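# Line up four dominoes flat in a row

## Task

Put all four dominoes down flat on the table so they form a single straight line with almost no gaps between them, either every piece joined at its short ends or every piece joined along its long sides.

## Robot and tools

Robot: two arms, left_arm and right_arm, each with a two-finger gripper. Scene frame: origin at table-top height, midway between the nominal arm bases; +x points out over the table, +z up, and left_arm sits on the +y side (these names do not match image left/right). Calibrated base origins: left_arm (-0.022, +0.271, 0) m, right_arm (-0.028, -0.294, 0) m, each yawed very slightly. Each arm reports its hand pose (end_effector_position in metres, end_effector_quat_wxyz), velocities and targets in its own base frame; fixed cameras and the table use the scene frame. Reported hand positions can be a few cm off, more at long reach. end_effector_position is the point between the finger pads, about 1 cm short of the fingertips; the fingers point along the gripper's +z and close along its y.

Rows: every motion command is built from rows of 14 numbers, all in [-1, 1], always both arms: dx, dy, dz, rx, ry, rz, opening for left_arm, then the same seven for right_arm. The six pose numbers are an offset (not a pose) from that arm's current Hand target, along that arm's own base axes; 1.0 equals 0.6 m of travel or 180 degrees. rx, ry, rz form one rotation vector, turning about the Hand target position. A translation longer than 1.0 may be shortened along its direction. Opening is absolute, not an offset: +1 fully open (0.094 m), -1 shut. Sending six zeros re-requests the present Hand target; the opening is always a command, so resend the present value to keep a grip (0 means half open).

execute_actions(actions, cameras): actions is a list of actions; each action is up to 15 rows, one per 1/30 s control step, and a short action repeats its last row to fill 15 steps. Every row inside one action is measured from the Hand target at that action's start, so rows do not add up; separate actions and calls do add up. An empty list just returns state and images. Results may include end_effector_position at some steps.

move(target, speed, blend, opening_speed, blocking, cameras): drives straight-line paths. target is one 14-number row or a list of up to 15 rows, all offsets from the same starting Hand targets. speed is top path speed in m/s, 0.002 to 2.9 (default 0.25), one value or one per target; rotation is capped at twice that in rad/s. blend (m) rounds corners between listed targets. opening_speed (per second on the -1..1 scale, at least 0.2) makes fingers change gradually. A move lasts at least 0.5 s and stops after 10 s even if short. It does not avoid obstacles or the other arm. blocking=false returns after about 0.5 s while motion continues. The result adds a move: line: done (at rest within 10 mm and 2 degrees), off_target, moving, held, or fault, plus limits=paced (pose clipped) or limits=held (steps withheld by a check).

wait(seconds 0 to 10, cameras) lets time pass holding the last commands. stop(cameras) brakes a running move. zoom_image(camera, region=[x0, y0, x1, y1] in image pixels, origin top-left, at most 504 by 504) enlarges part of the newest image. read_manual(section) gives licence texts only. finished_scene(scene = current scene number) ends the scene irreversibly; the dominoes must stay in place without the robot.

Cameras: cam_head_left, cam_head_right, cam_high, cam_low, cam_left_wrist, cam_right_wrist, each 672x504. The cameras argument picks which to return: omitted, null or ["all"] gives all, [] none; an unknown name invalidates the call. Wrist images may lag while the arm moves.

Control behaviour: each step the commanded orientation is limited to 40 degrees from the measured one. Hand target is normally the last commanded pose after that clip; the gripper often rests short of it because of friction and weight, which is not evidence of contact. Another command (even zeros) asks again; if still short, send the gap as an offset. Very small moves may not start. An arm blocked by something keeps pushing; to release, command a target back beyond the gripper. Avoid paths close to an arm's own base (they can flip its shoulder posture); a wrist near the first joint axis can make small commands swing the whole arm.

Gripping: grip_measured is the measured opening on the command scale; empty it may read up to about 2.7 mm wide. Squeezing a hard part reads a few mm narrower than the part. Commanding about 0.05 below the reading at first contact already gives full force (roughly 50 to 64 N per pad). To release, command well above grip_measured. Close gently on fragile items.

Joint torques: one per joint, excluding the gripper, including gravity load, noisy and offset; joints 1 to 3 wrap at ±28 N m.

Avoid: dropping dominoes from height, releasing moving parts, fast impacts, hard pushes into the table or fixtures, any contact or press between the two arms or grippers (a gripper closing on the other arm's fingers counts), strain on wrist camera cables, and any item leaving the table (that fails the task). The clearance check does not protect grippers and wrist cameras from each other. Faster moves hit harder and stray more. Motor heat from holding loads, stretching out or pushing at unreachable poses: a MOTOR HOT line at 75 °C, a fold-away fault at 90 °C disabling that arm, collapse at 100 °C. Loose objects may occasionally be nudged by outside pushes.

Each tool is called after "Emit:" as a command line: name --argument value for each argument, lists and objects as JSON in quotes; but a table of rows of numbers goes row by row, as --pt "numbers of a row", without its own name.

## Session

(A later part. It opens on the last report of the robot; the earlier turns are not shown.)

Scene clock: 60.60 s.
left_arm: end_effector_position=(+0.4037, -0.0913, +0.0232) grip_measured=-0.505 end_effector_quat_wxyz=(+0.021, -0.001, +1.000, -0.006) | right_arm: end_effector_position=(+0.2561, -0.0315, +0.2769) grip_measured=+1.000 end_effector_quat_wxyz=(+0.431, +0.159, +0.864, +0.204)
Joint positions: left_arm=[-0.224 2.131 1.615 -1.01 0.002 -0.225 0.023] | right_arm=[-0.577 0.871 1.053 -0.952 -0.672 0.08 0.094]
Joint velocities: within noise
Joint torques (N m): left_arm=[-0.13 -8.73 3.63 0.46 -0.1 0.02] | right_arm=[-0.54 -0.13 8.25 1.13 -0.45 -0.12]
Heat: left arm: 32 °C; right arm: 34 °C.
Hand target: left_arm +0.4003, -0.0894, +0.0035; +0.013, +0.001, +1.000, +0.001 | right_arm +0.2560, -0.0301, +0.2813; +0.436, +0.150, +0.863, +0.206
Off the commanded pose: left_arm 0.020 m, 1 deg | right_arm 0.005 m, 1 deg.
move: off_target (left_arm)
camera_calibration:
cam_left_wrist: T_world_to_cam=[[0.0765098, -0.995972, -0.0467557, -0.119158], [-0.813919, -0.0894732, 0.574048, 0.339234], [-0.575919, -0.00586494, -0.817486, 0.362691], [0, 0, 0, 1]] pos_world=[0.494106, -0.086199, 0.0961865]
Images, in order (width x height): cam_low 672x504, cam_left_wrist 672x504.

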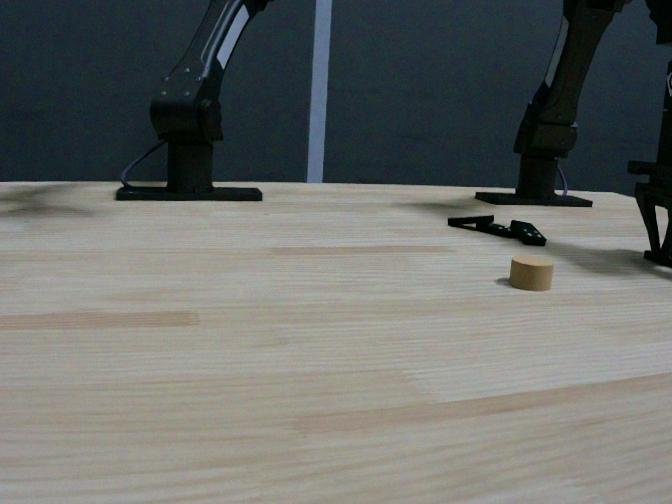

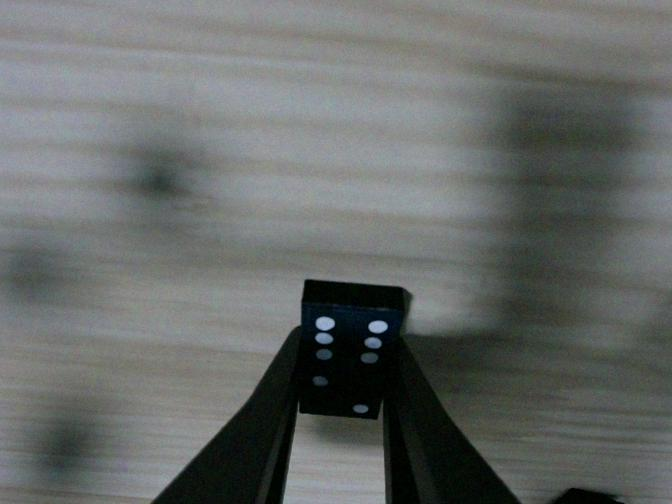

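Emit:
move --target '[0,0,-0.006,0,0.018,0,-0.7,0,0,0,0,0,0,1]' --speed 0.04 --cameras '["cam_left_wrist","cam_low"]'

Emit:
zoom_image --camera "cam_low" --region '[560, 180, 672, 280]'

Scene clock: 64.00 s.
left_arm: end_effector_position=(+0.4038, -0.0914, +0.0240) grip_measured=-0.505 end_effector_quat_wxyz=(+0.012, +0.000, +1.000, -0.004) | right_arm: end_effector_position=(+0.2561, -0.0315, +0.2769) grip_measured=+1.000 end_effector_quat_wxyz=(+0.431, +0.159, +0.864, +0.204)
Joint positions: left_arm=[-0.224 2.149 1.647 -1.044 0.002 -0.224 0.023] | right_arm=[-0.577 0.871 1.053 -0.952 -0.672 0.08 0.094]
Joint velocities: within noise
Joint torques (N m): left_arm=[0.34 -6.41 7.13 0 0.03 0.06] | right_arm=[-0.46 -0.21 8.18 1.16 -0.46 -0.11]
Heat: left arm: 32 °C; right arm: 34 °C.
Hand target: left_arm +0.4003, -0.0895, -0.0001; -0.015, +0.001, +1.000, +0.001 | right_arm +0.2560, -0.0301, +0.2813; +0.436, +0.150, +0.863, +0.206
Off the commanded pose: left_arm 0.024 m, 3 deg | right_arm 0.005 m, 1 deg.
move: off_target (left_arm)
camera_calibration:
cam_left_wrist: T_world_to_cam=[[0.0744264, -0.995844, -0.052488, -0.118142], [-0.803186, -0.0910578, 0.588728, 0.334077], [-0.59106, -0.00165928, -0.806626, 0.3696], [0, 0, 0, 1]] pos_world=[0.495575, -0.0866175, 0.0952474]
Images, in order (width x height): cam_low 672x504, cam_left_wrist 672x504.

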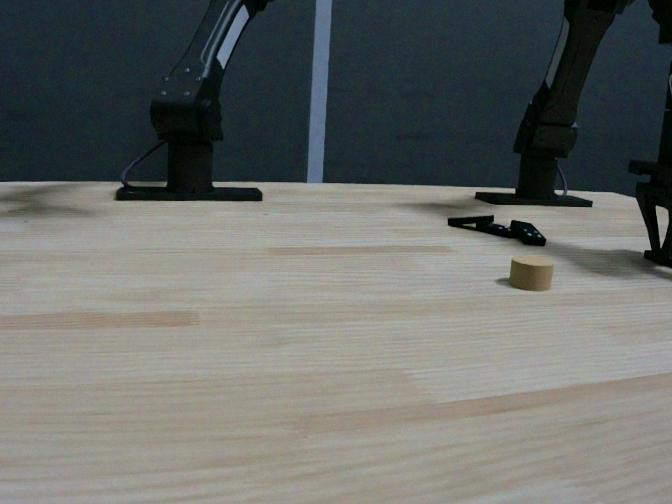

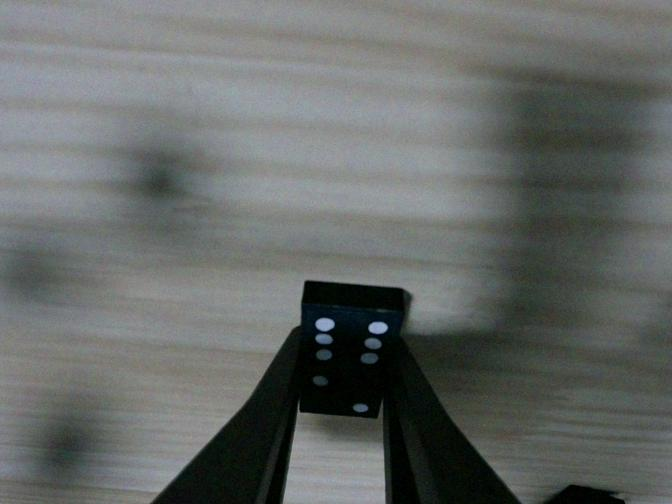

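Scaled by 4.500 from the camera's 672x504 image, which has a finer 960x720 frame.

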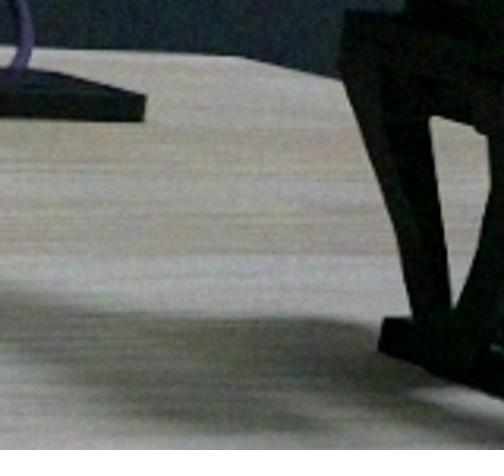

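Emit:
move --target '[0,0,-0.016,0,0,0,-0.7,0,0,0,0,0,0,1]' --speed 0.04 --cameras '["cam_left_wrist","cam_low"]'

Emit:
zoom_image --camera "cam_low" --region '[560, 180, 672, 280]'

Scene clock: 66.40 s.
left_arm: end_effector_position=(+0.4038, -0.0914, +0.0236) grip_measured=-0.505 end_effector_quat_wxyz=(+0.012, +0.000, +1.000, -0.004) | right_arm: end_effector_position=(+0.2561, -0.0315, +0.2769) grip_measured=+1.000 end_effector_quat_wxyz=(+0.431, +0.159, +0.864, +0.204)
Joint positions: left_arm=[-0.224 2.15 1.647 -1.044 0.002 -0.224 0.023] | right_arm=[-0.577 0.871 1.053 -0.952 -0.672 0.08 0.094]
Joint velocities: within noise
Joint torques (N m): left_arm=[0.32 -5.85 5.07 0.33 0.03 0.06] | right_arm=[-0.39 -0.18 8.25 1.16 -0.47 -0.12]
Heat: left arm: 32 °C; right arm: 35 °C.
Hand target: left_arm +0.4002, -0.0894, -0.0098; -0.015, +0.001, +1.000, +0.001 | right_arm +0.2560, -0.0301, +0.2813; +0.436, +0.150, +0.863, +0.206
Off the commanded pose: left_arm 0.034 m, 3 deg | right_arm 0.005 m, 1 deg.
move: off_target (left_arm)
camera_calibration:
cam_left_wrist: T_world_to_cam=[[0.0739899, -0.995863, -0.0527423, -0.118026], [-0.802799, -0.0908552, 0.589286, 0.334079], [-0.591641, -0.00125975, -0.806201, 0.369559], [0, 0, 0, 1]] pos_world=[0.495578, -0.086719, 0.0948458]
Images, in order (width x height): cam_low 672x504, cam_left_wrist 672x504.

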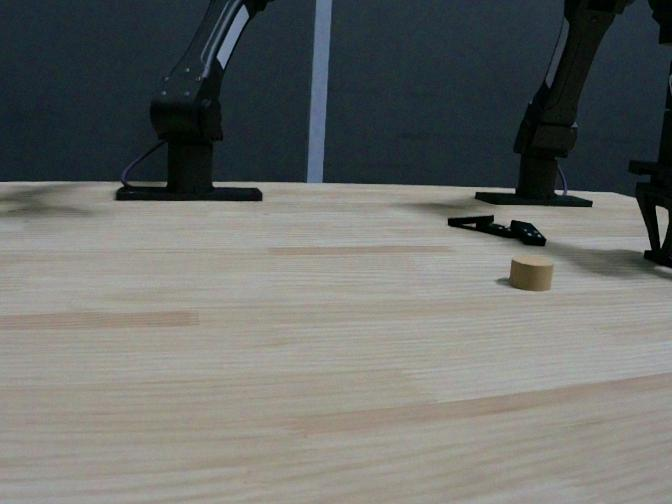

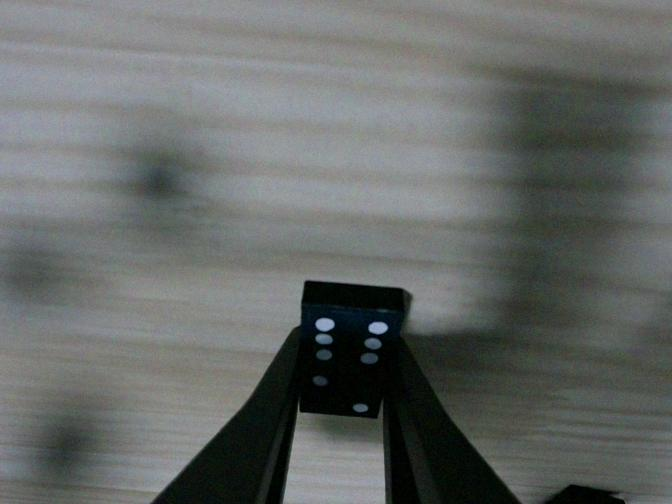

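Scaled by 4.500 from the camera's 672x504 image, which has a finer 960x720 frame.

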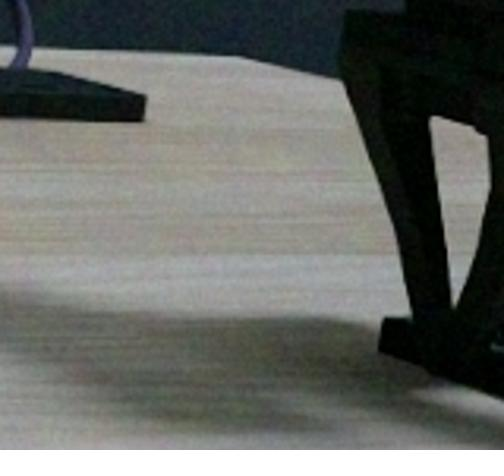

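Emit:
move --pt "0 0 0.018 0 0 0 -0.7 0 0 0 0 0 0 1" --pt "0 0 0.018 0 0 0 -0.15 0 0 0 0 0 0 1" --pt "0 0 0.19 0 0 0 -0.1 0 0 0 0 0 0 1" --pt "-0.15 -0.2 0.2 0 0 -0.067 -0.1 0 0 0 0 0 0 1" --speed '[0.05,0.05,0.12,0.3]' --opening_speed 1 --cameras '["cam_left_wrist","cam_low","cam_head_left"]'

Emit:
zoom_image --camera "cam_head_left" --region '[230, 160, 400, 300]'

Emit:
zoom_image --camera "cam_low" --region '[420, 180, 672, 280]'

Scene clock: 76.00 s.
left_arm: end_effector_position=(+0.3089, -0.2125, +0.1038) grip_measured=-0.102 end_effector_quat_wxyz=(-0.029, +0.111, +0.993, +0.005) | right_arm: end_effector_position=(+0.2561, -0.0315, +0.2769) grip_measured=+1.000 end_effector_quat_wxyz=(+0.431, +0.159, +0.864, +0.204)
Joint positions: left_arm=[-0.597 2.028 1.782 -1.38 0.018 -0.373 0.042] | right_arm=[-0.577 0.871 1.053 -0.952 -0.672 0.08 0.094]
Joint velocities: within noise
Joint torques (N m): left_arm=[0.35 -12.01 5.67 -0.08 -0.08 -0.03] | right_arm=[-0.54 -0.18 8.23 1.18 -0.43 -0.1]
Heat: left arm: 32 °C; right arm: 35 °C.
Hand target: left_arm +0.3101, -0.2095, +0.1103; -0.015, +0.106, +0.994, +0.002 | right_arm +0.2560, -0.0301, +0.2813; +0.436, +0.150, +0.863, +0.206
Off the commanded pose: left_arm 0.007 m, 2 deg | right_arm 0.005 m, 1 deg.
move: done; target 2's new opening was sent with left_arm's hand 0.023 m and 3 deg from that target
camera_calibration:
cam_left_wrist: T_world_to_cam=[[-0.152901, -0.985877, -0.0683237, -0.153647], [-0.755155, 0.0719616, 0.651585, 0.213096], [-0.637465, 0.151223, -0.755493, 0.41922], [0, 0, 0, 1]] pos_world=[0.404666, -0.230208, 0.16737]
Images, in order (width x height): cam_head_left 672x504, cam_low 672x504, cam_left_wrist 672x504.

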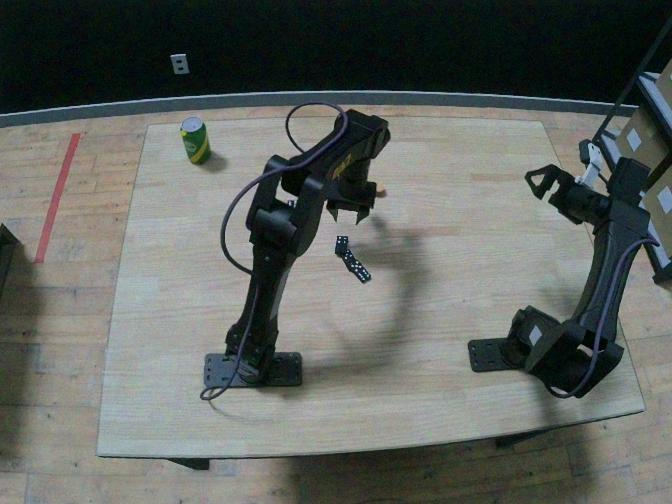

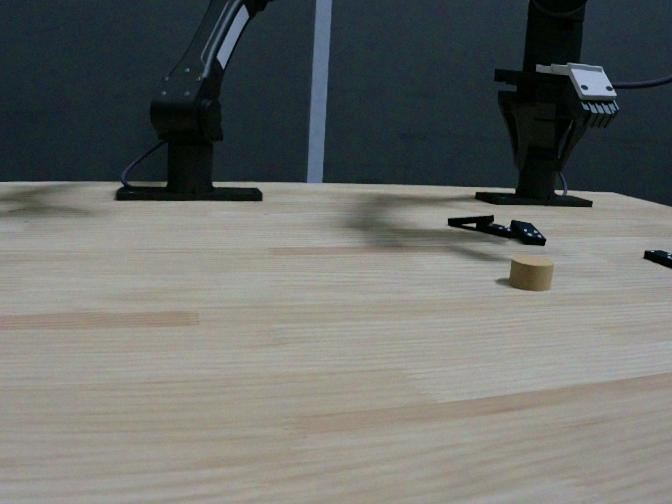

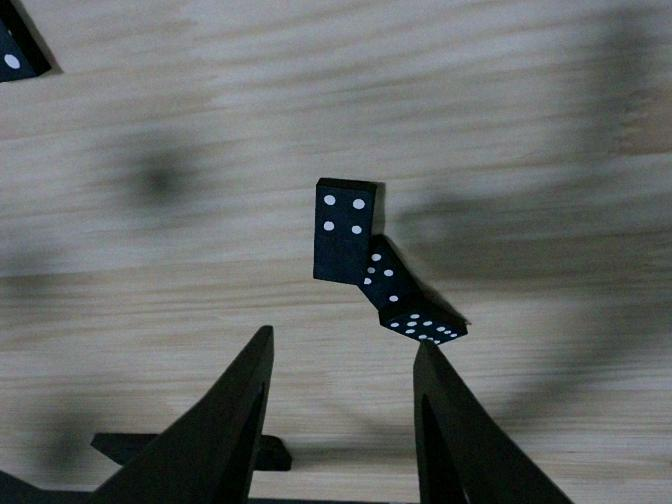

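Scaled by 2.965 from the camera's 672x504 image, which has a finer 960x720 frame.

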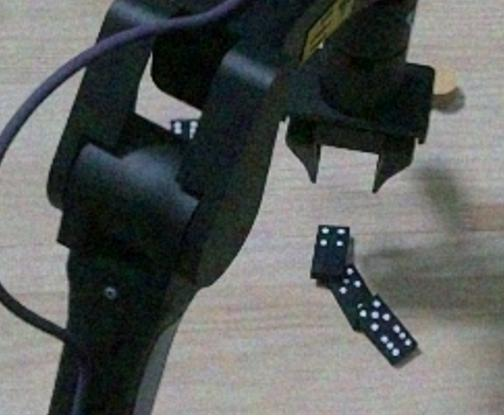

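Scaled by 2.000 from the camera's 672x504 image, which has a finer 960x720 frame.

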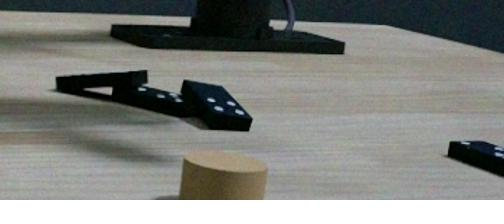

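Emit:
move --target '[-0.018,0.004,-0.125,0,0.008,0,-0.1,0,0,0,0,0,0,1]' --speed 0.15 --cameras '["cam_left_wrist","cam_low"]'

Emit:
zoom_image --camera "cam_low" --region '[420, 160, 600, 270]'

Scene clock: 83.07 s.
left_arm: end_effector_position=(+0.3002, -0.2070, +0.0376) grip_measured=-0.102 end_effector_quat_wxyz=(-0.028, +0.109, +0.994, +0.003) | right_arm: end_effector_position=(+0.2561, -0.0315, +0.2769) grip_measured=+1.000 end_effector_quat_wxyz=(+0.431, +0.159, +0.864, +0.204)
Joint positions: left_arm=[-0.597 2.022 1.507 -1.108 0.02 -0.377 0.042] | right_arm=[-0.577 0.871 1.053 -0.952 -0.672 0.08 0.094]
Joint velocities: within noise
Joint torques (N m): left_arm=[0.01 -9.62 5.71 -0.11 0.05 -0.06] | right_arm=[-0.42 -0.13 8.34 1.16 -0.47 -0.1]
Heat: left arm: 32 °C; right arm: 35 °C.
Hand target: left_arm +0.2993, -0.2071, +0.0352; -0.028, +0.106, +0.994, +0.001 | right_arm +0.2560, -0.0301, +0.2813; +0.436, +0.150, +0.863, +0.206
Off the commanded pose: left_arm 0.002 m, 0 deg | right_arm 0.005 m, 1 deg.
move: done
camera_calibration:
cam_left_wrist: T_world_to_cam=[[-0.148947, -0.986636, -0.0660589, -0.155428], [-0.756366, 0.0706432, 0.650323, 0.249464], [-0.636966, 0.146829, -0.75678, 0.361764], [0, 0, 0, 1]] pos_world=[0.395967, -0.224091, 0.101277]
Images, in order (width x height): cam_low 672x504, cam_left_wrist 672x504.

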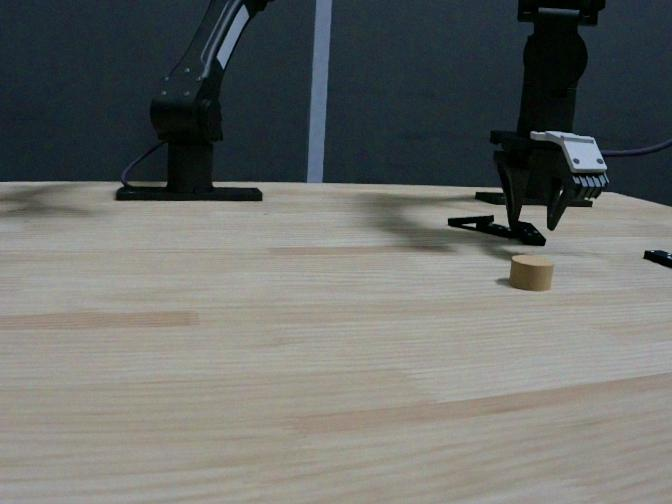

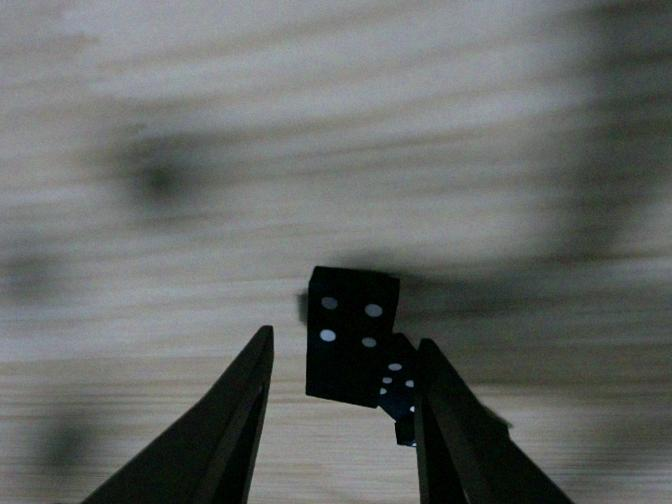

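Scaled by 2.800 from the camera's 672x504 image, which has a finer 960x720 frame.

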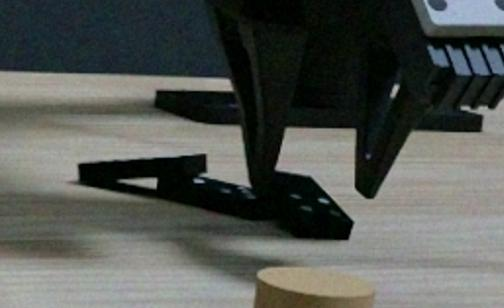

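Emit:
move --pt "0.018 -0.002 0 0 0 0 -0.1 0 0 0 0 0 0 1" --pt "0.018 -0.002 -0.04 0 0 0 -0.1 0 0 0 0 0 0 1" --speed '[0.1,0.06]' --cameras '["cam_left_wrist","cam_low"]'

Emit:
zoom_image --camera "cam_low" --region '[420, 160, 600, 270]'

Scene clock: 87.03 s.
left_arm: end_effector_position=(+0.3122, -0.2117, +0.0251) grip_measured=-0.102 end_effector_quat_wxyz=(-0.014, +0.107, +0.994, -0.004) | right_arm: end_effector_position=(+0.2561, -0.0315, +0.2769) grip_measured=+1.000 end_effector_quat_wxyz=(+0.431, +0.159, +0.864, +0.204)
Joint positions: left_arm=[-0.589 2.052 1.502 -1.04 0.02 -0.374 0.042] | right_arm=[-0.577 0.871 1.053 -0.952 -0.672 0.08 0.094]
Joint velocities: within noise
Joint torques (N m): left_arm=[0.5 -7.57 5.76 -0.04 0.04 0.05] | right_arm=[-0.49 -0.27 8.27 1.16 -0.47 -0.12]
Heat: left arm: 32 °C; right arm: 35 °C.
Hand target: left_arm +0.3102, -0.2083, +0.0113; -0.027, +0.106, +0.994, +0.001 | right_arm +0.2560, -0.0301, +0.2813; +0.436, +0.150, +0.863, +0.206
Off the commanded pose: left_arm 0.014 m, 2 deg | right_arm 0.005 m, 1 deg.
move: off_target (left_arm)
camera_calibration:
cam_left_wrist: T_world_to_cam=[[-0.142543, -0.988418, -0.0520778, -0.161787], [-0.773669, 0.078448, 0.628714, 0.274596], [-0.617347, 0.12991, -0.775891, 0.351494], [0, 0, 0, 1]] pos_world=[0.406379, -0.227117, 0.091653]
Images, in order (width x height): cam_low 672x504, cam_left_wrist 672x504.

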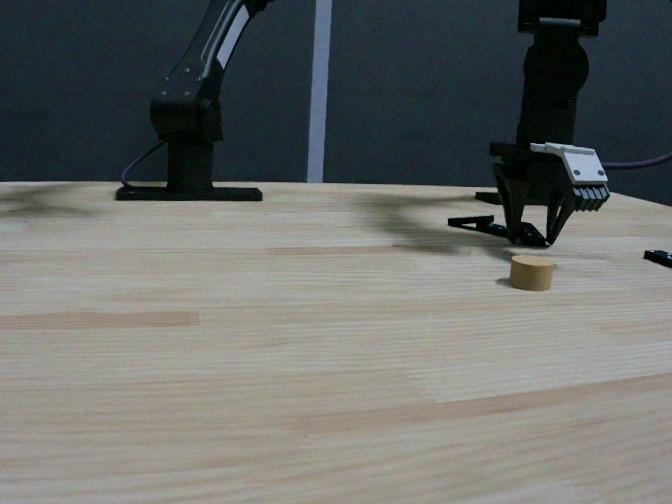

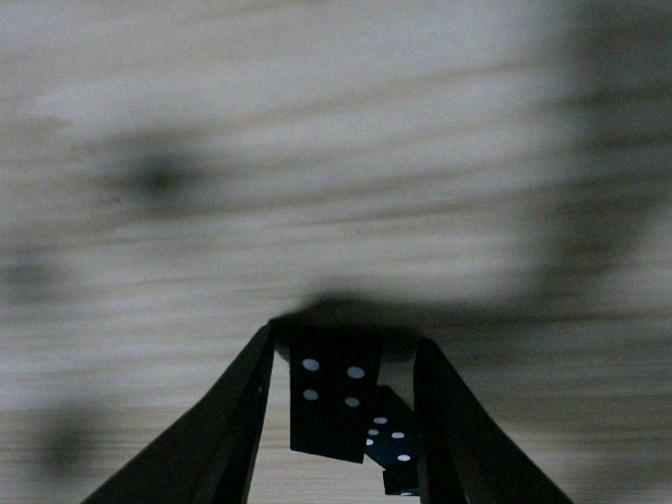

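Scaled by 2.800 from the camera's 672x504 image, which has a finer 960x720 frame.

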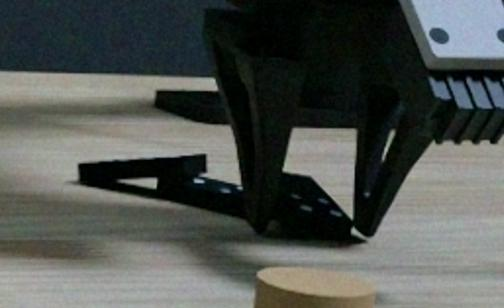

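Emit:
move --pt "-0.017 0.006 0 0 0 0 -0.1 0 0 0 0 0 0 1" --pt "-0.017 0.006 -0.014 0 0 0 -0.1 0 0 0 0 0 0 1" --speed '[0.06,0.05]' --cameras '["cam_left_wrist","cam_low"]'

Emit:
zoom_image --camera "cam_low" --region '[420, 160, 600, 270]'

Scene clock: 90.37 s.
left_arm: end_effector_position=(+0.3109, -0.2108, +0.0219) grip_measured=-0.102 end_effector_quat_wxyz=(-0.005, +0.107, +0.994, -0.009) | right_arm: end_effector_position=(+0.2561, -0.0315, +0.2769) grip_measured=+1.000 end_effector_quat_wxyz=(+0.431, +0.159, +0.864, +0.204)
Joint positions: left_arm=[-0.589 2.032 1.459 -0.998 0.02 -0.373 0.042] | right_arm=[-0.577 0.871 1.053 -0.952 -0.672 0.08 0.094]
Joint velocities: within noise
Joint torques (N m): left_arm=[-0.09 -7.87 3.1 0.08 0.04 -0.03] | right_arm=[-0.54 -0.16 8.25 1.16 -0.44 -0.11]
Heat: left arm: 32 °C; right arm: 35 °C.
Hand target: left_arm +0.3000, -0.2047, +0.0029; -0.027, +0.106, +0.994, +0.001 | right_arm +0.2560, -0.0301, +0.2813; +0.436, +0.150, +0.863, +0.206
Off the commanded pose: left_arm 0.023 m, 3 deg | right_arm 0.005 m, 1 deg.
move: off_target (left_arm)
camera_calibration:
cam_left_wrist: T_world_to_cam=[[-0.142096, -0.988887, -0.0437248, -0.161736], [-0.78375, 0.0854185, 0.615175, 0.280414], [-0.604603, 0.121683, -0.787177, 0.342582], [0, 0, 0, 1]] pos_world=[0.403918, -0.225578, 0.0900976]
Images, in order (width x height): cam_low 672x504, cam_left_wrist 672x504.

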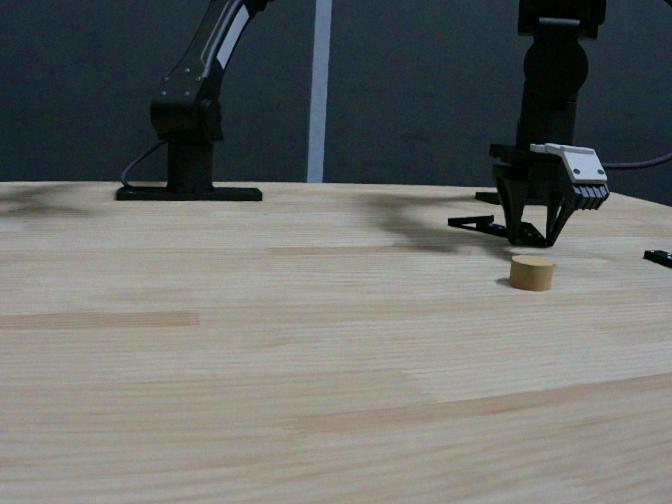

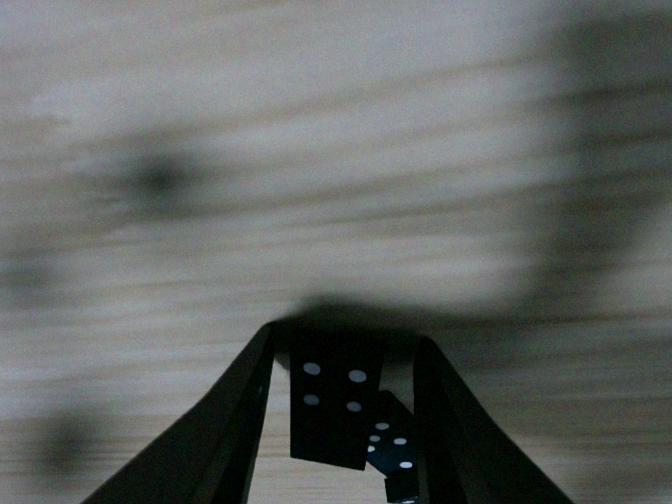

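Scaled by 2.800 from the camera's 672x504 image, which has a finer 960x720 frame.

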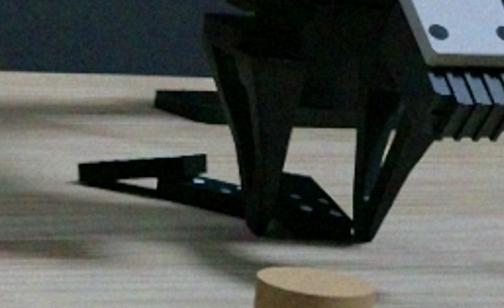

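Emit:
move --pt "0 0 0.035 0 0 0 -0.1 0 0 0 0 0 0 1" --pt "0.0 0 0.035 0 0 0 -0.1 0 0 0 0 0 0 1" --speed '[0.06,0.05]' --cameras '[]'

Scene clock: 93.47 s.
left_arm: end_effector_position=(+0.3041, -0.2065, +0.0231) grip_measured=-0.102 end_effector_quat_wxyz=(-0.019, +0.107, +0.994, -0.002) | right_arm: end_effector_position=(+0.2561, -0.0315, +0.2769) grip_measured=+1.000 end_effector_quat_wxyz=(+0.431, +0.159, +0.864, +0.204)
Joint positions: left_arm=[-0.589 2.031 1.461 -1.034 0.021 -0.373 0.042] | right_arm=[-0.577 0.871 1.053 -0.952 -0.672 0.08 0.094]
Joint velocities: within noise
Joint torques (N m): left_arm=[-0.09 -9.54 6.78 -0.39 0.03 -0.03] | right_arm=[-0.5 -0.21 8.28 1.16 -0.47 -0.09]
Heat: left arm: 31 °C; right arm: 35 °C.
Hand target: left_arm +0.3000, -0.2046, +0.0238; -0.028, +0.106, +0.994, +0.001 | right_arm +0.2560, -0.0301, +0.2813; +0.436, +0.150, +0.863, +0.206
Off the commanded pose: left_arm 0.005 m, 1 deg | right_arm 0.005 m, 1 deg.
move: done
No camera images: "cameras" was empty.

Emit:
move --target '[0,0,-0.012,0,0,0,-0.7,0,0,0,0,0,0,1]' --speed 0.05 --opening_speed 0.6 --cameras '["cam_left_wrist","cam_low"]'

Emit:
zoom_image --camera "cam_low" --region '[420, 160, 600, 270]'

Scene clock: 96.63 s.
left_arm: end_effector_position=(+0.3036, -0.2068, +0.0231) grip_measured=-0.502 end_effector_quat_wxyz=(-0.021, +0.107, +0.994, -0.003) | right_arm: end_effector_position=(+0.2561, -0.0315, +0.2769) grip_measured=+1.000 end_effector_quat_wxyz=(+0.431, +0.159, +0.864, +0.204)
Joint positions: left_arm=[-0.589 2.031 1.461 -1.035 0.024 -0.373 0.023] | right_arm=[-0.577 0.871 1.053 -0.952 -0.672 0.08 0.094]
Joint velocities: within noise
Joint torques (N m): left_arm=[-0.08 -8.92 5.35 -0.1 0.01 -0.03] | right_arm=[-0.38 -0.21 8.25 1.16 -0.48 -0.13]
Heat: left arm: 32 °C; right arm: 35 °C.
Hand target: left_arm +0.3001, -0.2047, +0.0166; -0.028, +0.106, +0.994, +0.001 | right_arm +0.2560, -0.0301, +0.2813; +0.436, +0.150, +0.863, +0.206
Off the commanded pose: left_arm 0.008 m, 1 deg | right_arm 0.005 m, 1 deg.
move: done
camera_calibration:
cam_left_wrist: T_world_to_cam=[[-0.143494, -0.988144, -0.0545935, -0.157873], [-0.765128, 0.0757821, 0.639403, 0.265391], [-0.627686, 0.133521, -0.766931, 0.347662], [0, 0, 0, 1]] pos_world=[0.398627, -0.222534, 0.0883219]
Images, in order (width x height): cam_low 672x504, cam_left_wrist 672x504.

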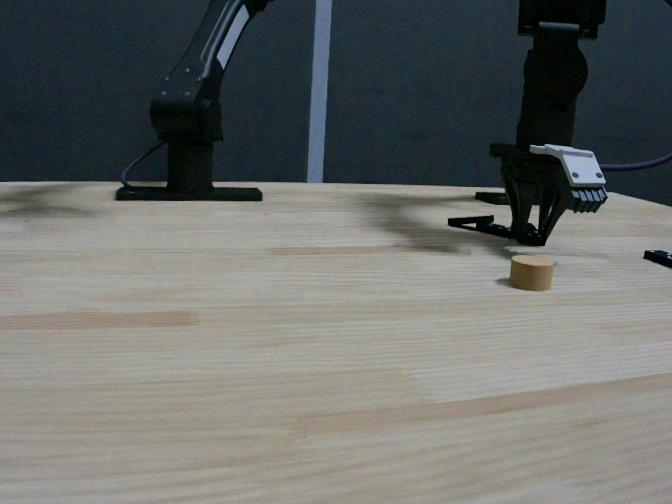

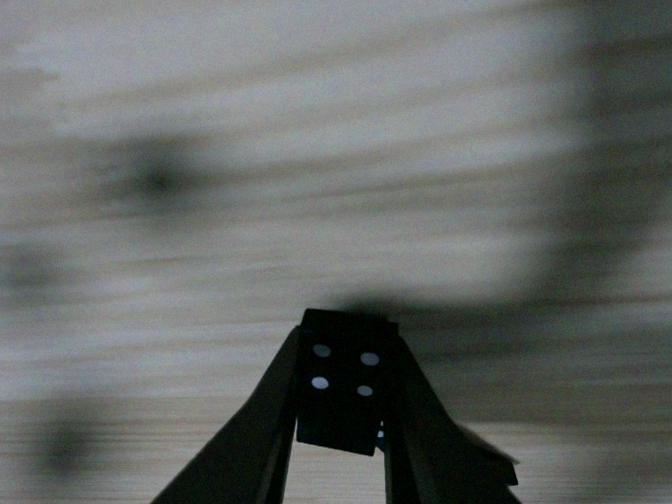

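Scaled by 2.800 from the camera's 672x504 image, which has a finer 960x720 frame.

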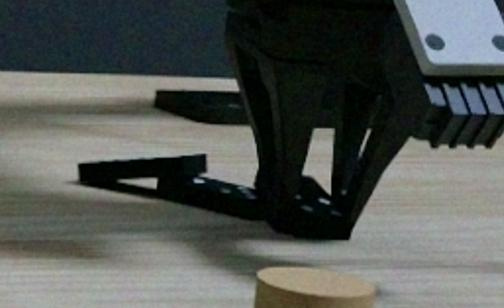

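Emit:
move --pt "0 0 0.11 0 0 0 -0.7 0 0 0 0 0 0 1" --pt "0.085 0.192 0.11 0 -0.045 0.067 -0.7 0 0 0 0 0 0 1" --speed '[0.1,0.25]' --cameras '["cam_left_wrist","cam_low"]'

Emit:
zoom_image --camera "cam_low" --region '[420, 160, 672, 290]'

Scene clock: 103.80 s.
left_arm: end_effector_position=(+0.3512, -0.0891, +0.0752) grip_measured=-0.503 end_effector_quat_wxyz=(+0.027, -0.003, +1.000, +0.006) | right_arm: end_effector_position=(+0.2561, -0.0315, +0.2769) grip_measured=+1.000 end_effector_quat_wxyz=(+0.431, +0.159, +0.864, +0.204)
Joint positions: left_arm=[-0.265 1.886 1.469 -1.105 -0.027 -0.271 0.023] | right_arm=[-0.577 0.871 1.053 -0.952 -0.672 0.08 0.094]
Joint velocities: within noise
Joint torques (N m): left_arm=[-0.39 -11.12 5.86 0.1 -0.09 0.03] | right_arm=[-0.51 -0.28 8.34 1.14 -0.46 -0.1]
Heat: left arm: 32 °C; right arm: 35 °C.
Hand target: left_arm +0.3510, -0.0896, +0.0827; +0.043, +0.001, +0.999, +0.006 | right_arm +0.2560, -0.0301, +0.2813; +0.436, +0.150, +0.863, +0.206
Off the commanded pose: left_arm 0.007 m, 2 deg | right_arm 0.005 m, 1 deg.
move: done
camera_calibration:
cam_left_wrist: T_world_to_cam=[[0.0833701, -0.994052, -0.0700701, -0.11096], [-0.819994, -0.108388, 0.562015, 0.268298], [-0.566267, 0.0106018, -0.824153, 0.373526], [0, 0, 0, 1]] pos_world=[0.440769, -0.0851801, 0.14928]
Images, in order (width x height): cam_low 672x504, cam_left_wrist 672x504.

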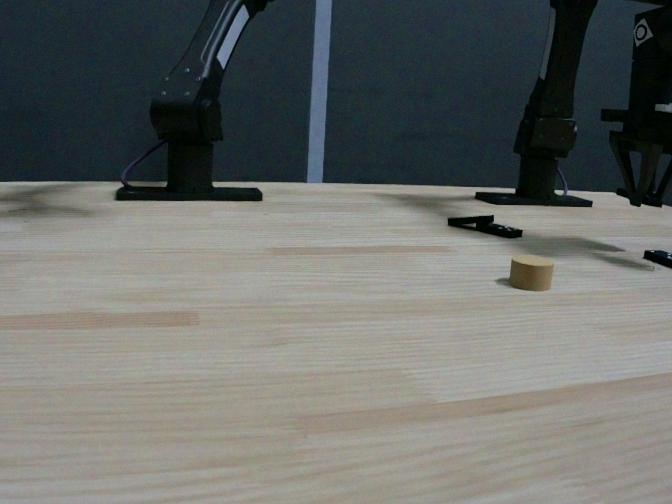

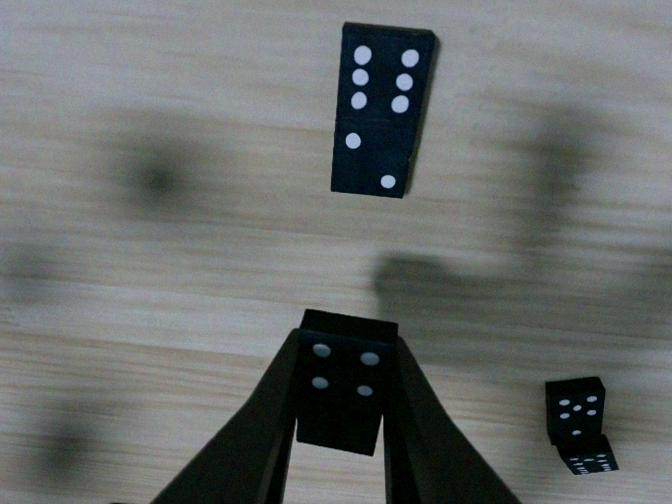

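Scaled by 2.000 from the camera's 672x504 image, which has a finer 960x720 frame.

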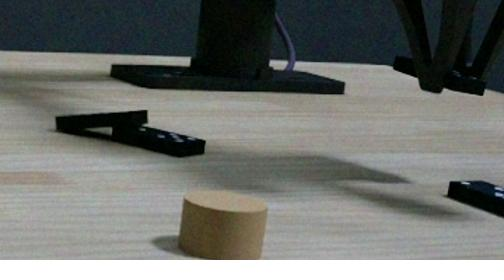

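Emit:
move --pt "0 -0.003 -0.085 0 0 0 -0.7 0 0 0 0 0 0 1" --pt "0 -0.003 -0.11 0 0 0 -0.7 0 0 0 0 0 0 1" --speed '[0.12,0.05]' --cameras '["cam_left_wrist","cam_low"]'

Emit:
zoom_image --camera "cam_low" --region '[560, 180, 672, 290]'

Scene clock: 110.50 s.
left_arm: end_effector_position=(+0.3549, -0.0913, +0.0290) grip_measured=-0.503 end_effector_quat_wxyz=(+0.055, -0.002, +0.998, -0.001) | right_arm: end_effector_position=(+0.2561, -0.0315, +0.2769) grip_measured=+1.000 end_effector_quat_wxyz=(+0.431, +0.159, +0.864, +0.204)
Joint positions: left_arm=[-0.268 1.896 1.289 -0.856 -0.027 -0.27 0.023] | right_arm=[-0.577 0.871 1.053 -0.952 -0.672 0.08 0.094]
Joint velocities: within noise
Joint torques (N m): left_arm=[-0.57 -6.69 5.82 0.18 -0.1 0] | right_arm=[-0.58 -0.25 8.27 1.12 -0.46 -0.09]
Heat: left arm: 32 °C; right arm: 35 °C.
Hand target: left_arm +0.3510, -0.0914, +0.0167; +0.043, +0.001, +0.999, +0.006 | right_arm +0.2560, -0.0301, +0.2813; +0.436, +0.150, +0.863, +0.206
Off the commanded pose: left_arm 0.013 m, 2 deg | right_arm 0.005 m, 1 deg.
move: off_target (left_arm)
camera_calibration:
cam_left_wrist: T_world_to_cam=[[0.0832947, -0.995251, -0.0503784, -0.117339], [-0.850343, -0.0973444, 0.517148, 0.31001], [-0.519595, -0.000236701, -0.854412, 0.320948], [0, 0, 0, 1]] pos_world=[0.440152, -0.0865278, 0.10799]
Images, in order (width x height): cam_low 672x504, cam_left_wrist 672x504.

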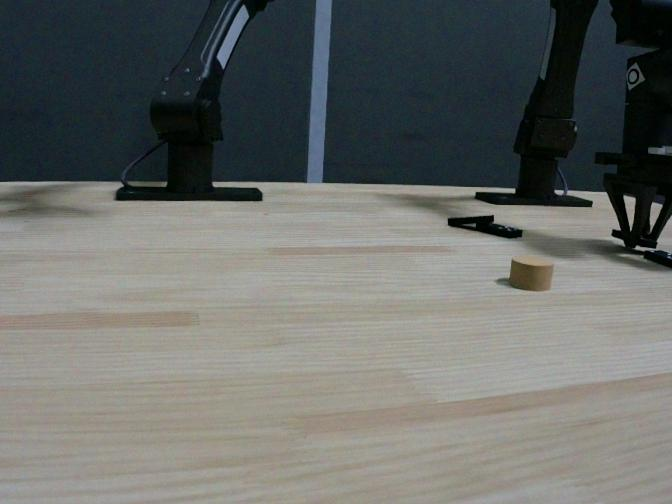

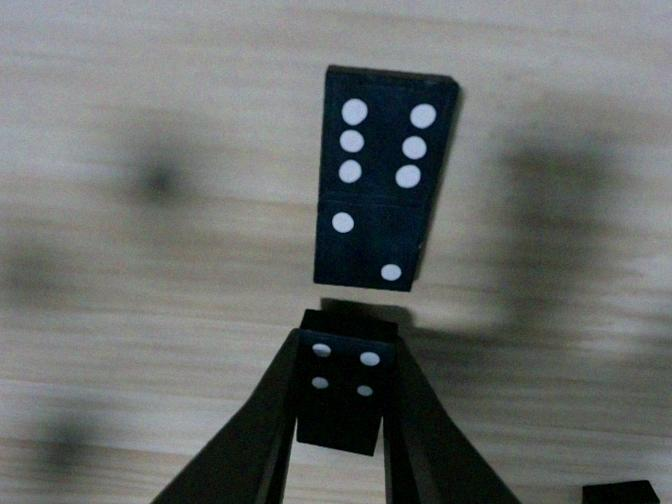

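Scaled by 4.500 from the camera's 672x504 image, which has a finer 960x720 frame.

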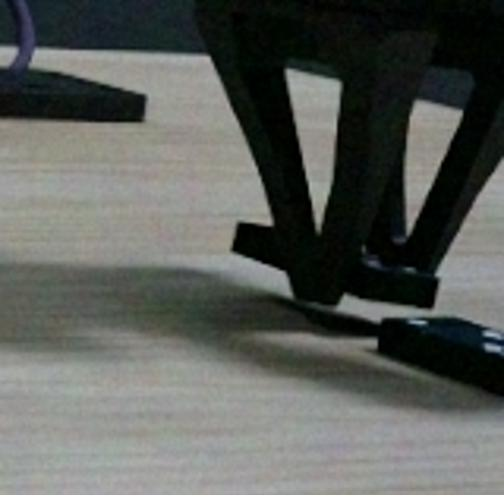

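Emit:
move --pt "-0.012 -0.005 -0.005 0 0.025 0 -0.7 0 0 0 0 0 0 1" --pt "-0.012 -0.005 -0.02 0 0.025 0 -0.7 0 0 0 0 0 0 1" --speed '[0.05,0.04]' --cameras '["cam_left_wrist","cam_low"]'

Emit:
zoom_image --camera "cam_low" --region '[560, 180, 672, 290]'

Scene clock: 120.20 s.
left_arm: end_effector_position=(+0.3505, -0.0911, +0.0223) grip_measured=-0.503 end_effector_quat_wxyz=(+0.029, -0.002, +1.000, +0.004) | right_arm: end_effector_position=(+0.2561, -0.0315, +0.2769) grip_measured=+1.000 end_effector_quat_wxyz=(+0.431, +0.159, +0.864, +0.204)
Joint positions: left_arm=[-0.268 1.936 1.319 -0.9 -0.022 -0.27 0.023] | right_arm=[-0.577 0.871 1.053 -0.952 -0.672 0.08 0.094]
Joint velocities: within noise
Joint torques (N m): left_arm=[-0.75 -5.5 6.41 0.01 0.07 -0.04] | right_arm=[-0.47 -0.05 8.21 1.17 -0.44 -0.08]
Heat: left arm: 31 °C; right arm: 35 °C.
Hand target: left_arm +0.3438, -0.0943, +0.0047; +0.003, +0.001, +1.000, +0.006 | right_arm +0.2560, -0.0301, +0.2813; +0.436, +0.150, +0.863, +0.206
Off the commanded pose: left_arm 0.019 m, 3 deg | right_arm 0.005 m, 1 deg.
move: off_target (left_arm)
camera_calibration:
cam_left_wrist: T_world_to_cam=[[0.0796183, -0.99476, -0.0641292, -0.115429], [-0.822412, -0.101905, 0.559691, 0.298748], [-0.563294, 0.00817903, -0.826216, 0.328366], [0, 0, 0, 1]] pos_world=[0.439851, -0.0870656, 0.0966927]
Images, in order (width x height): cam_low 672x504, cam_left_wrist 672x504.

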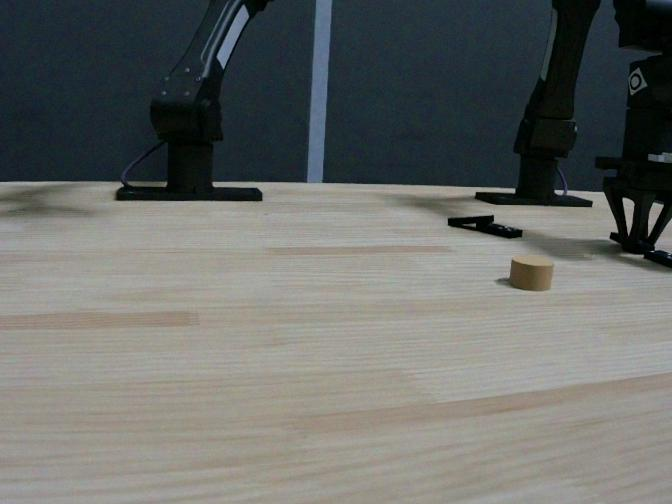

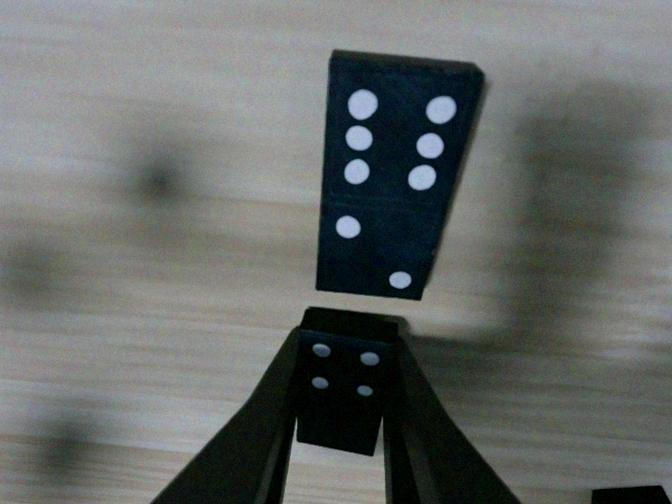

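Scaled by 4.500 from the camera's 672x504 image, which has a finer 960x720 frame.

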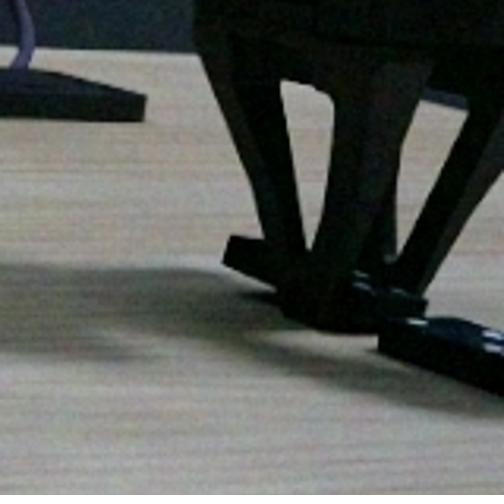

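Emit:
move --pt "0 -0.006 0.03 0 0 0 -0.7 0 0 0 0 0 0 1" --pt "0.012 -0.006 0.02 0 0 0 -0.7 0 0 0 0 0 0 1" --speed '[0.05,0.04]' --cameras '["cam_left_wrist","cam_low"]'

Emit:
zoom_image --camera "cam_low" --region '[560, 180, 672, 290]'

Scene clock: 127.20 s.
left_arm: end_effector_position=(+0.3508, -0.0968, +0.0236) grip_measured=-0.503 end_effector_quat_wxyz=(+0.016, +0.002, +1.000, +0.004) | right_arm: end_effector_position=(+0.2561, -0.0315, +0.2769) grip_measured=+1.000 end_effector_quat_wxyz=(+0.431, +0.159, +0.864, +0.204)
Joint positions: left_arm=[-0.28 1.962 1.363 -0.943 -0.017 -0.277 0.023] | right_arm=[-0.577 0.871 1.053 -0.952 -0.672 0.08 0.094]
Joint velocities: within noise
Joint torques (N m): left_arm=[-0.1 -6.57 8.25 -0.16 0.02 -0.02] | right_arm=[-0.5 -0.17 8.32 1.15 -0.44 -0.12]
Heat: left arm: 32 °C; right arm: 35 °C.
Hand target: left_arm +0.3510, -0.0980, +0.0167; +0.004, +0.001, +1.000, +0.006 | right_arm +0.2560, -0.0301, +0.2813; +0.436, +0.150, +0.863, +0.206
Off the commanded pose: left_arm 0.007 m, 1 deg | right_arm 0.005 m, 1 deg.
move: done
camera_calibration:
cam_left_wrist: T_world_to_cam=[[0.0715912, -0.995164, -0.0672518, -0.118243], [-0.808142, -0.097392, 0.58088, 0.29257], [-0.584621, 0.0127631, -0.811206, 0.337207], [0, 0, 0, 1]] pos_world=[0.442042, -0.0934814, 0.0956444]
Images, in order (width x height): cam_low 672x504, cam_left_wrist 672x504.

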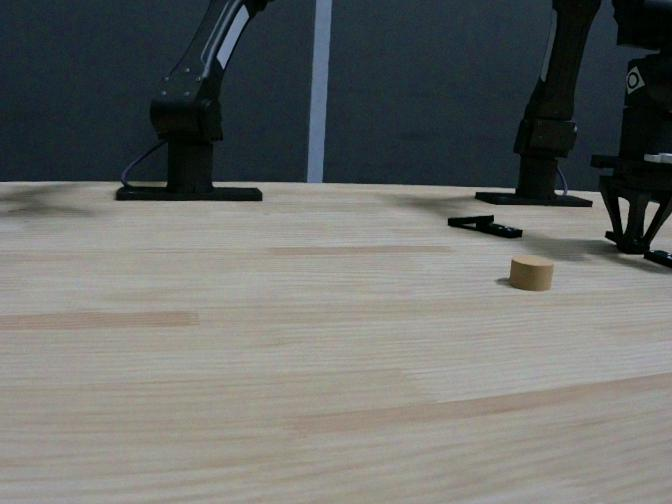

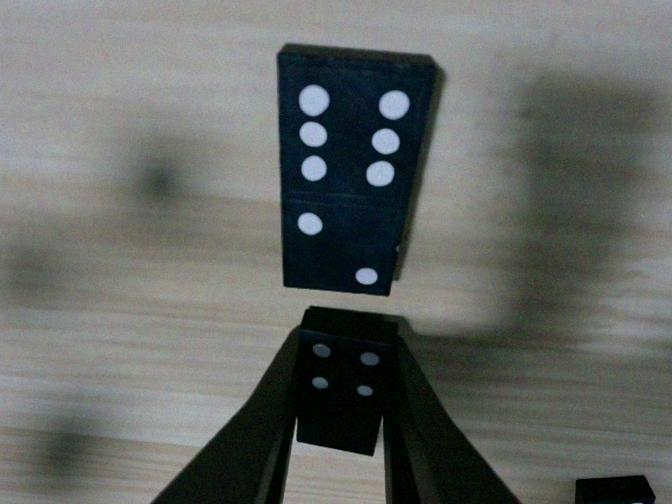

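Scaled by 4.500 from the camera's 672x504 image, which has a finer 960x720 frame.

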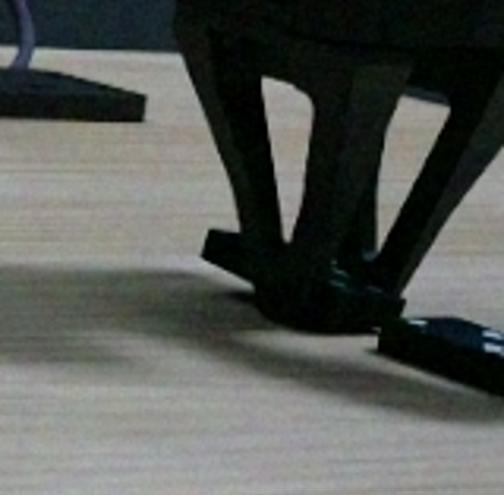

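Emit:
move --pt "0 0.0095 0.01 0 -0.012 0 -0.7 0 0 0 0 0 0 1" --pt "0.022 0.0095 -0.006 0 -0.014 0 -0.7 0 0 0 0 0 0 1" --speed '[0.05,0.03]' --cameras '["cam_left_wrist","cam_low"]'

Emit:
zoom_image --camera "cam_low" --region '[560, 180, 672, 290]'

Scene clock: 131.57 s.
left_arm: end_effector_position=(+0.3561, -0.0945, +0.0229) grip_measured=-0.503 end_effector_quat_wxyz=(+0.025, +0.003, +1.000, +0.002) | right_arm: end_effector_position=(+0.2561, -0.0315, +0.2769) grip_measured=+1.000 end_effector_quat_wxyz=(+0.431, +0.159, +0.864, +0.204)
Joint positions: left_arm=[-0.27 1.963 1.361 -0.921 -0.016 -0.264 0.023] | right_arm=[-0.577 0.871 1.053 -0.952 -0.672 0.08 0.094]
Joint velocities: within noise
Joint torques (N m): left_arm=[0.64 -6.37 8.12 0.24 -0.1 0.05] | right_arm=[-0.58 -0.13 8.28 1.15 -0.47 -0.12]
Heat: left arm: 32 °C; right arm: 35 °C.
Hand target: left_arm +0.3643, -0.0922, +0.0131; +0.026, +0.001, +1.000, +0.006 | right_arm +0.2560, -0.0301, +0.2813; +0.436, +0.150, +0.863, +0.206
Off the commanded pose: left_arm 0.013 m, 1 deg | right_arm 0.005 m, 1 deg.
move: off_target (left_arm)
camera_calibration:
cam_left_wrist: T_world_to_cam=[[0.0703967, -0.995642, -0.0611743, -0.116065], [-0.818431, -0.0927094, 0.567076, 0.301877], [-0.570276, 0.0101466, -0.82139, 0.334639], [0, 0, 0, 1]] pos_world=[0.446073, -0.0909673, 0.0965819]
Images, in order (width x height): cam_low 672x504, cam_left_wrist 672x504.

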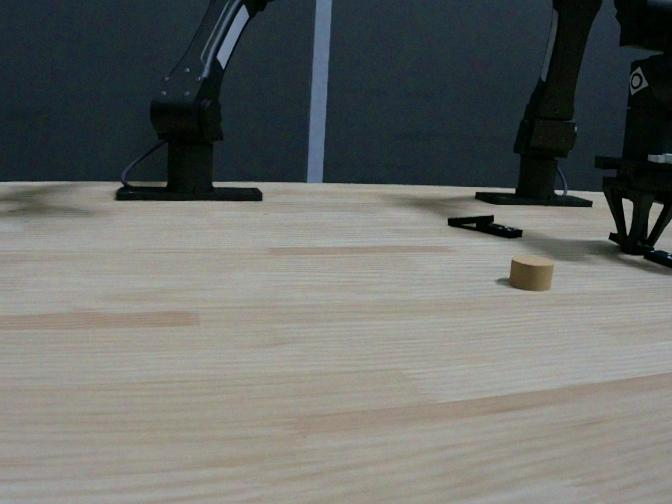

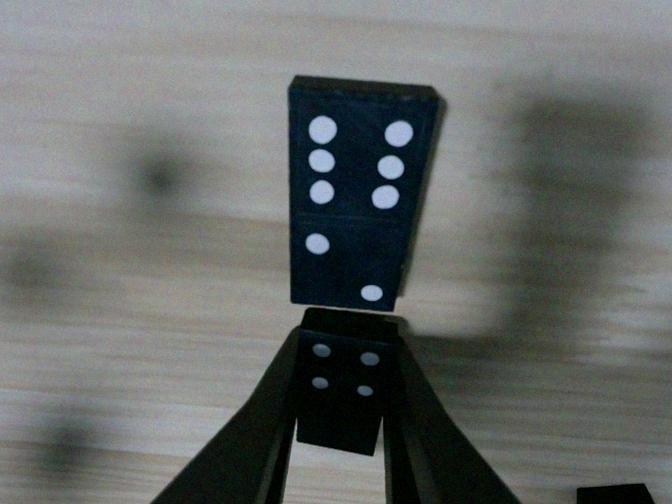

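Scaled by 4.500 from the camera's 672x504 image, which has a finer 960x720 frame.

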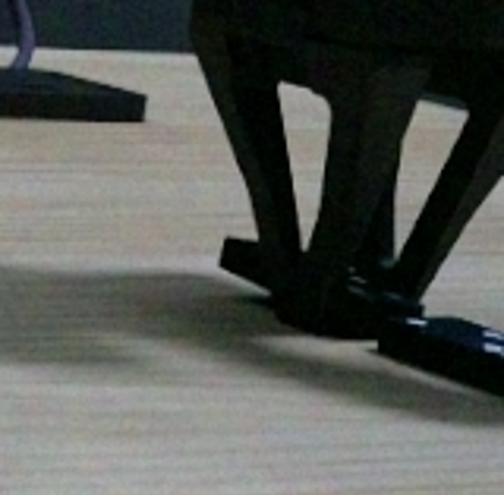

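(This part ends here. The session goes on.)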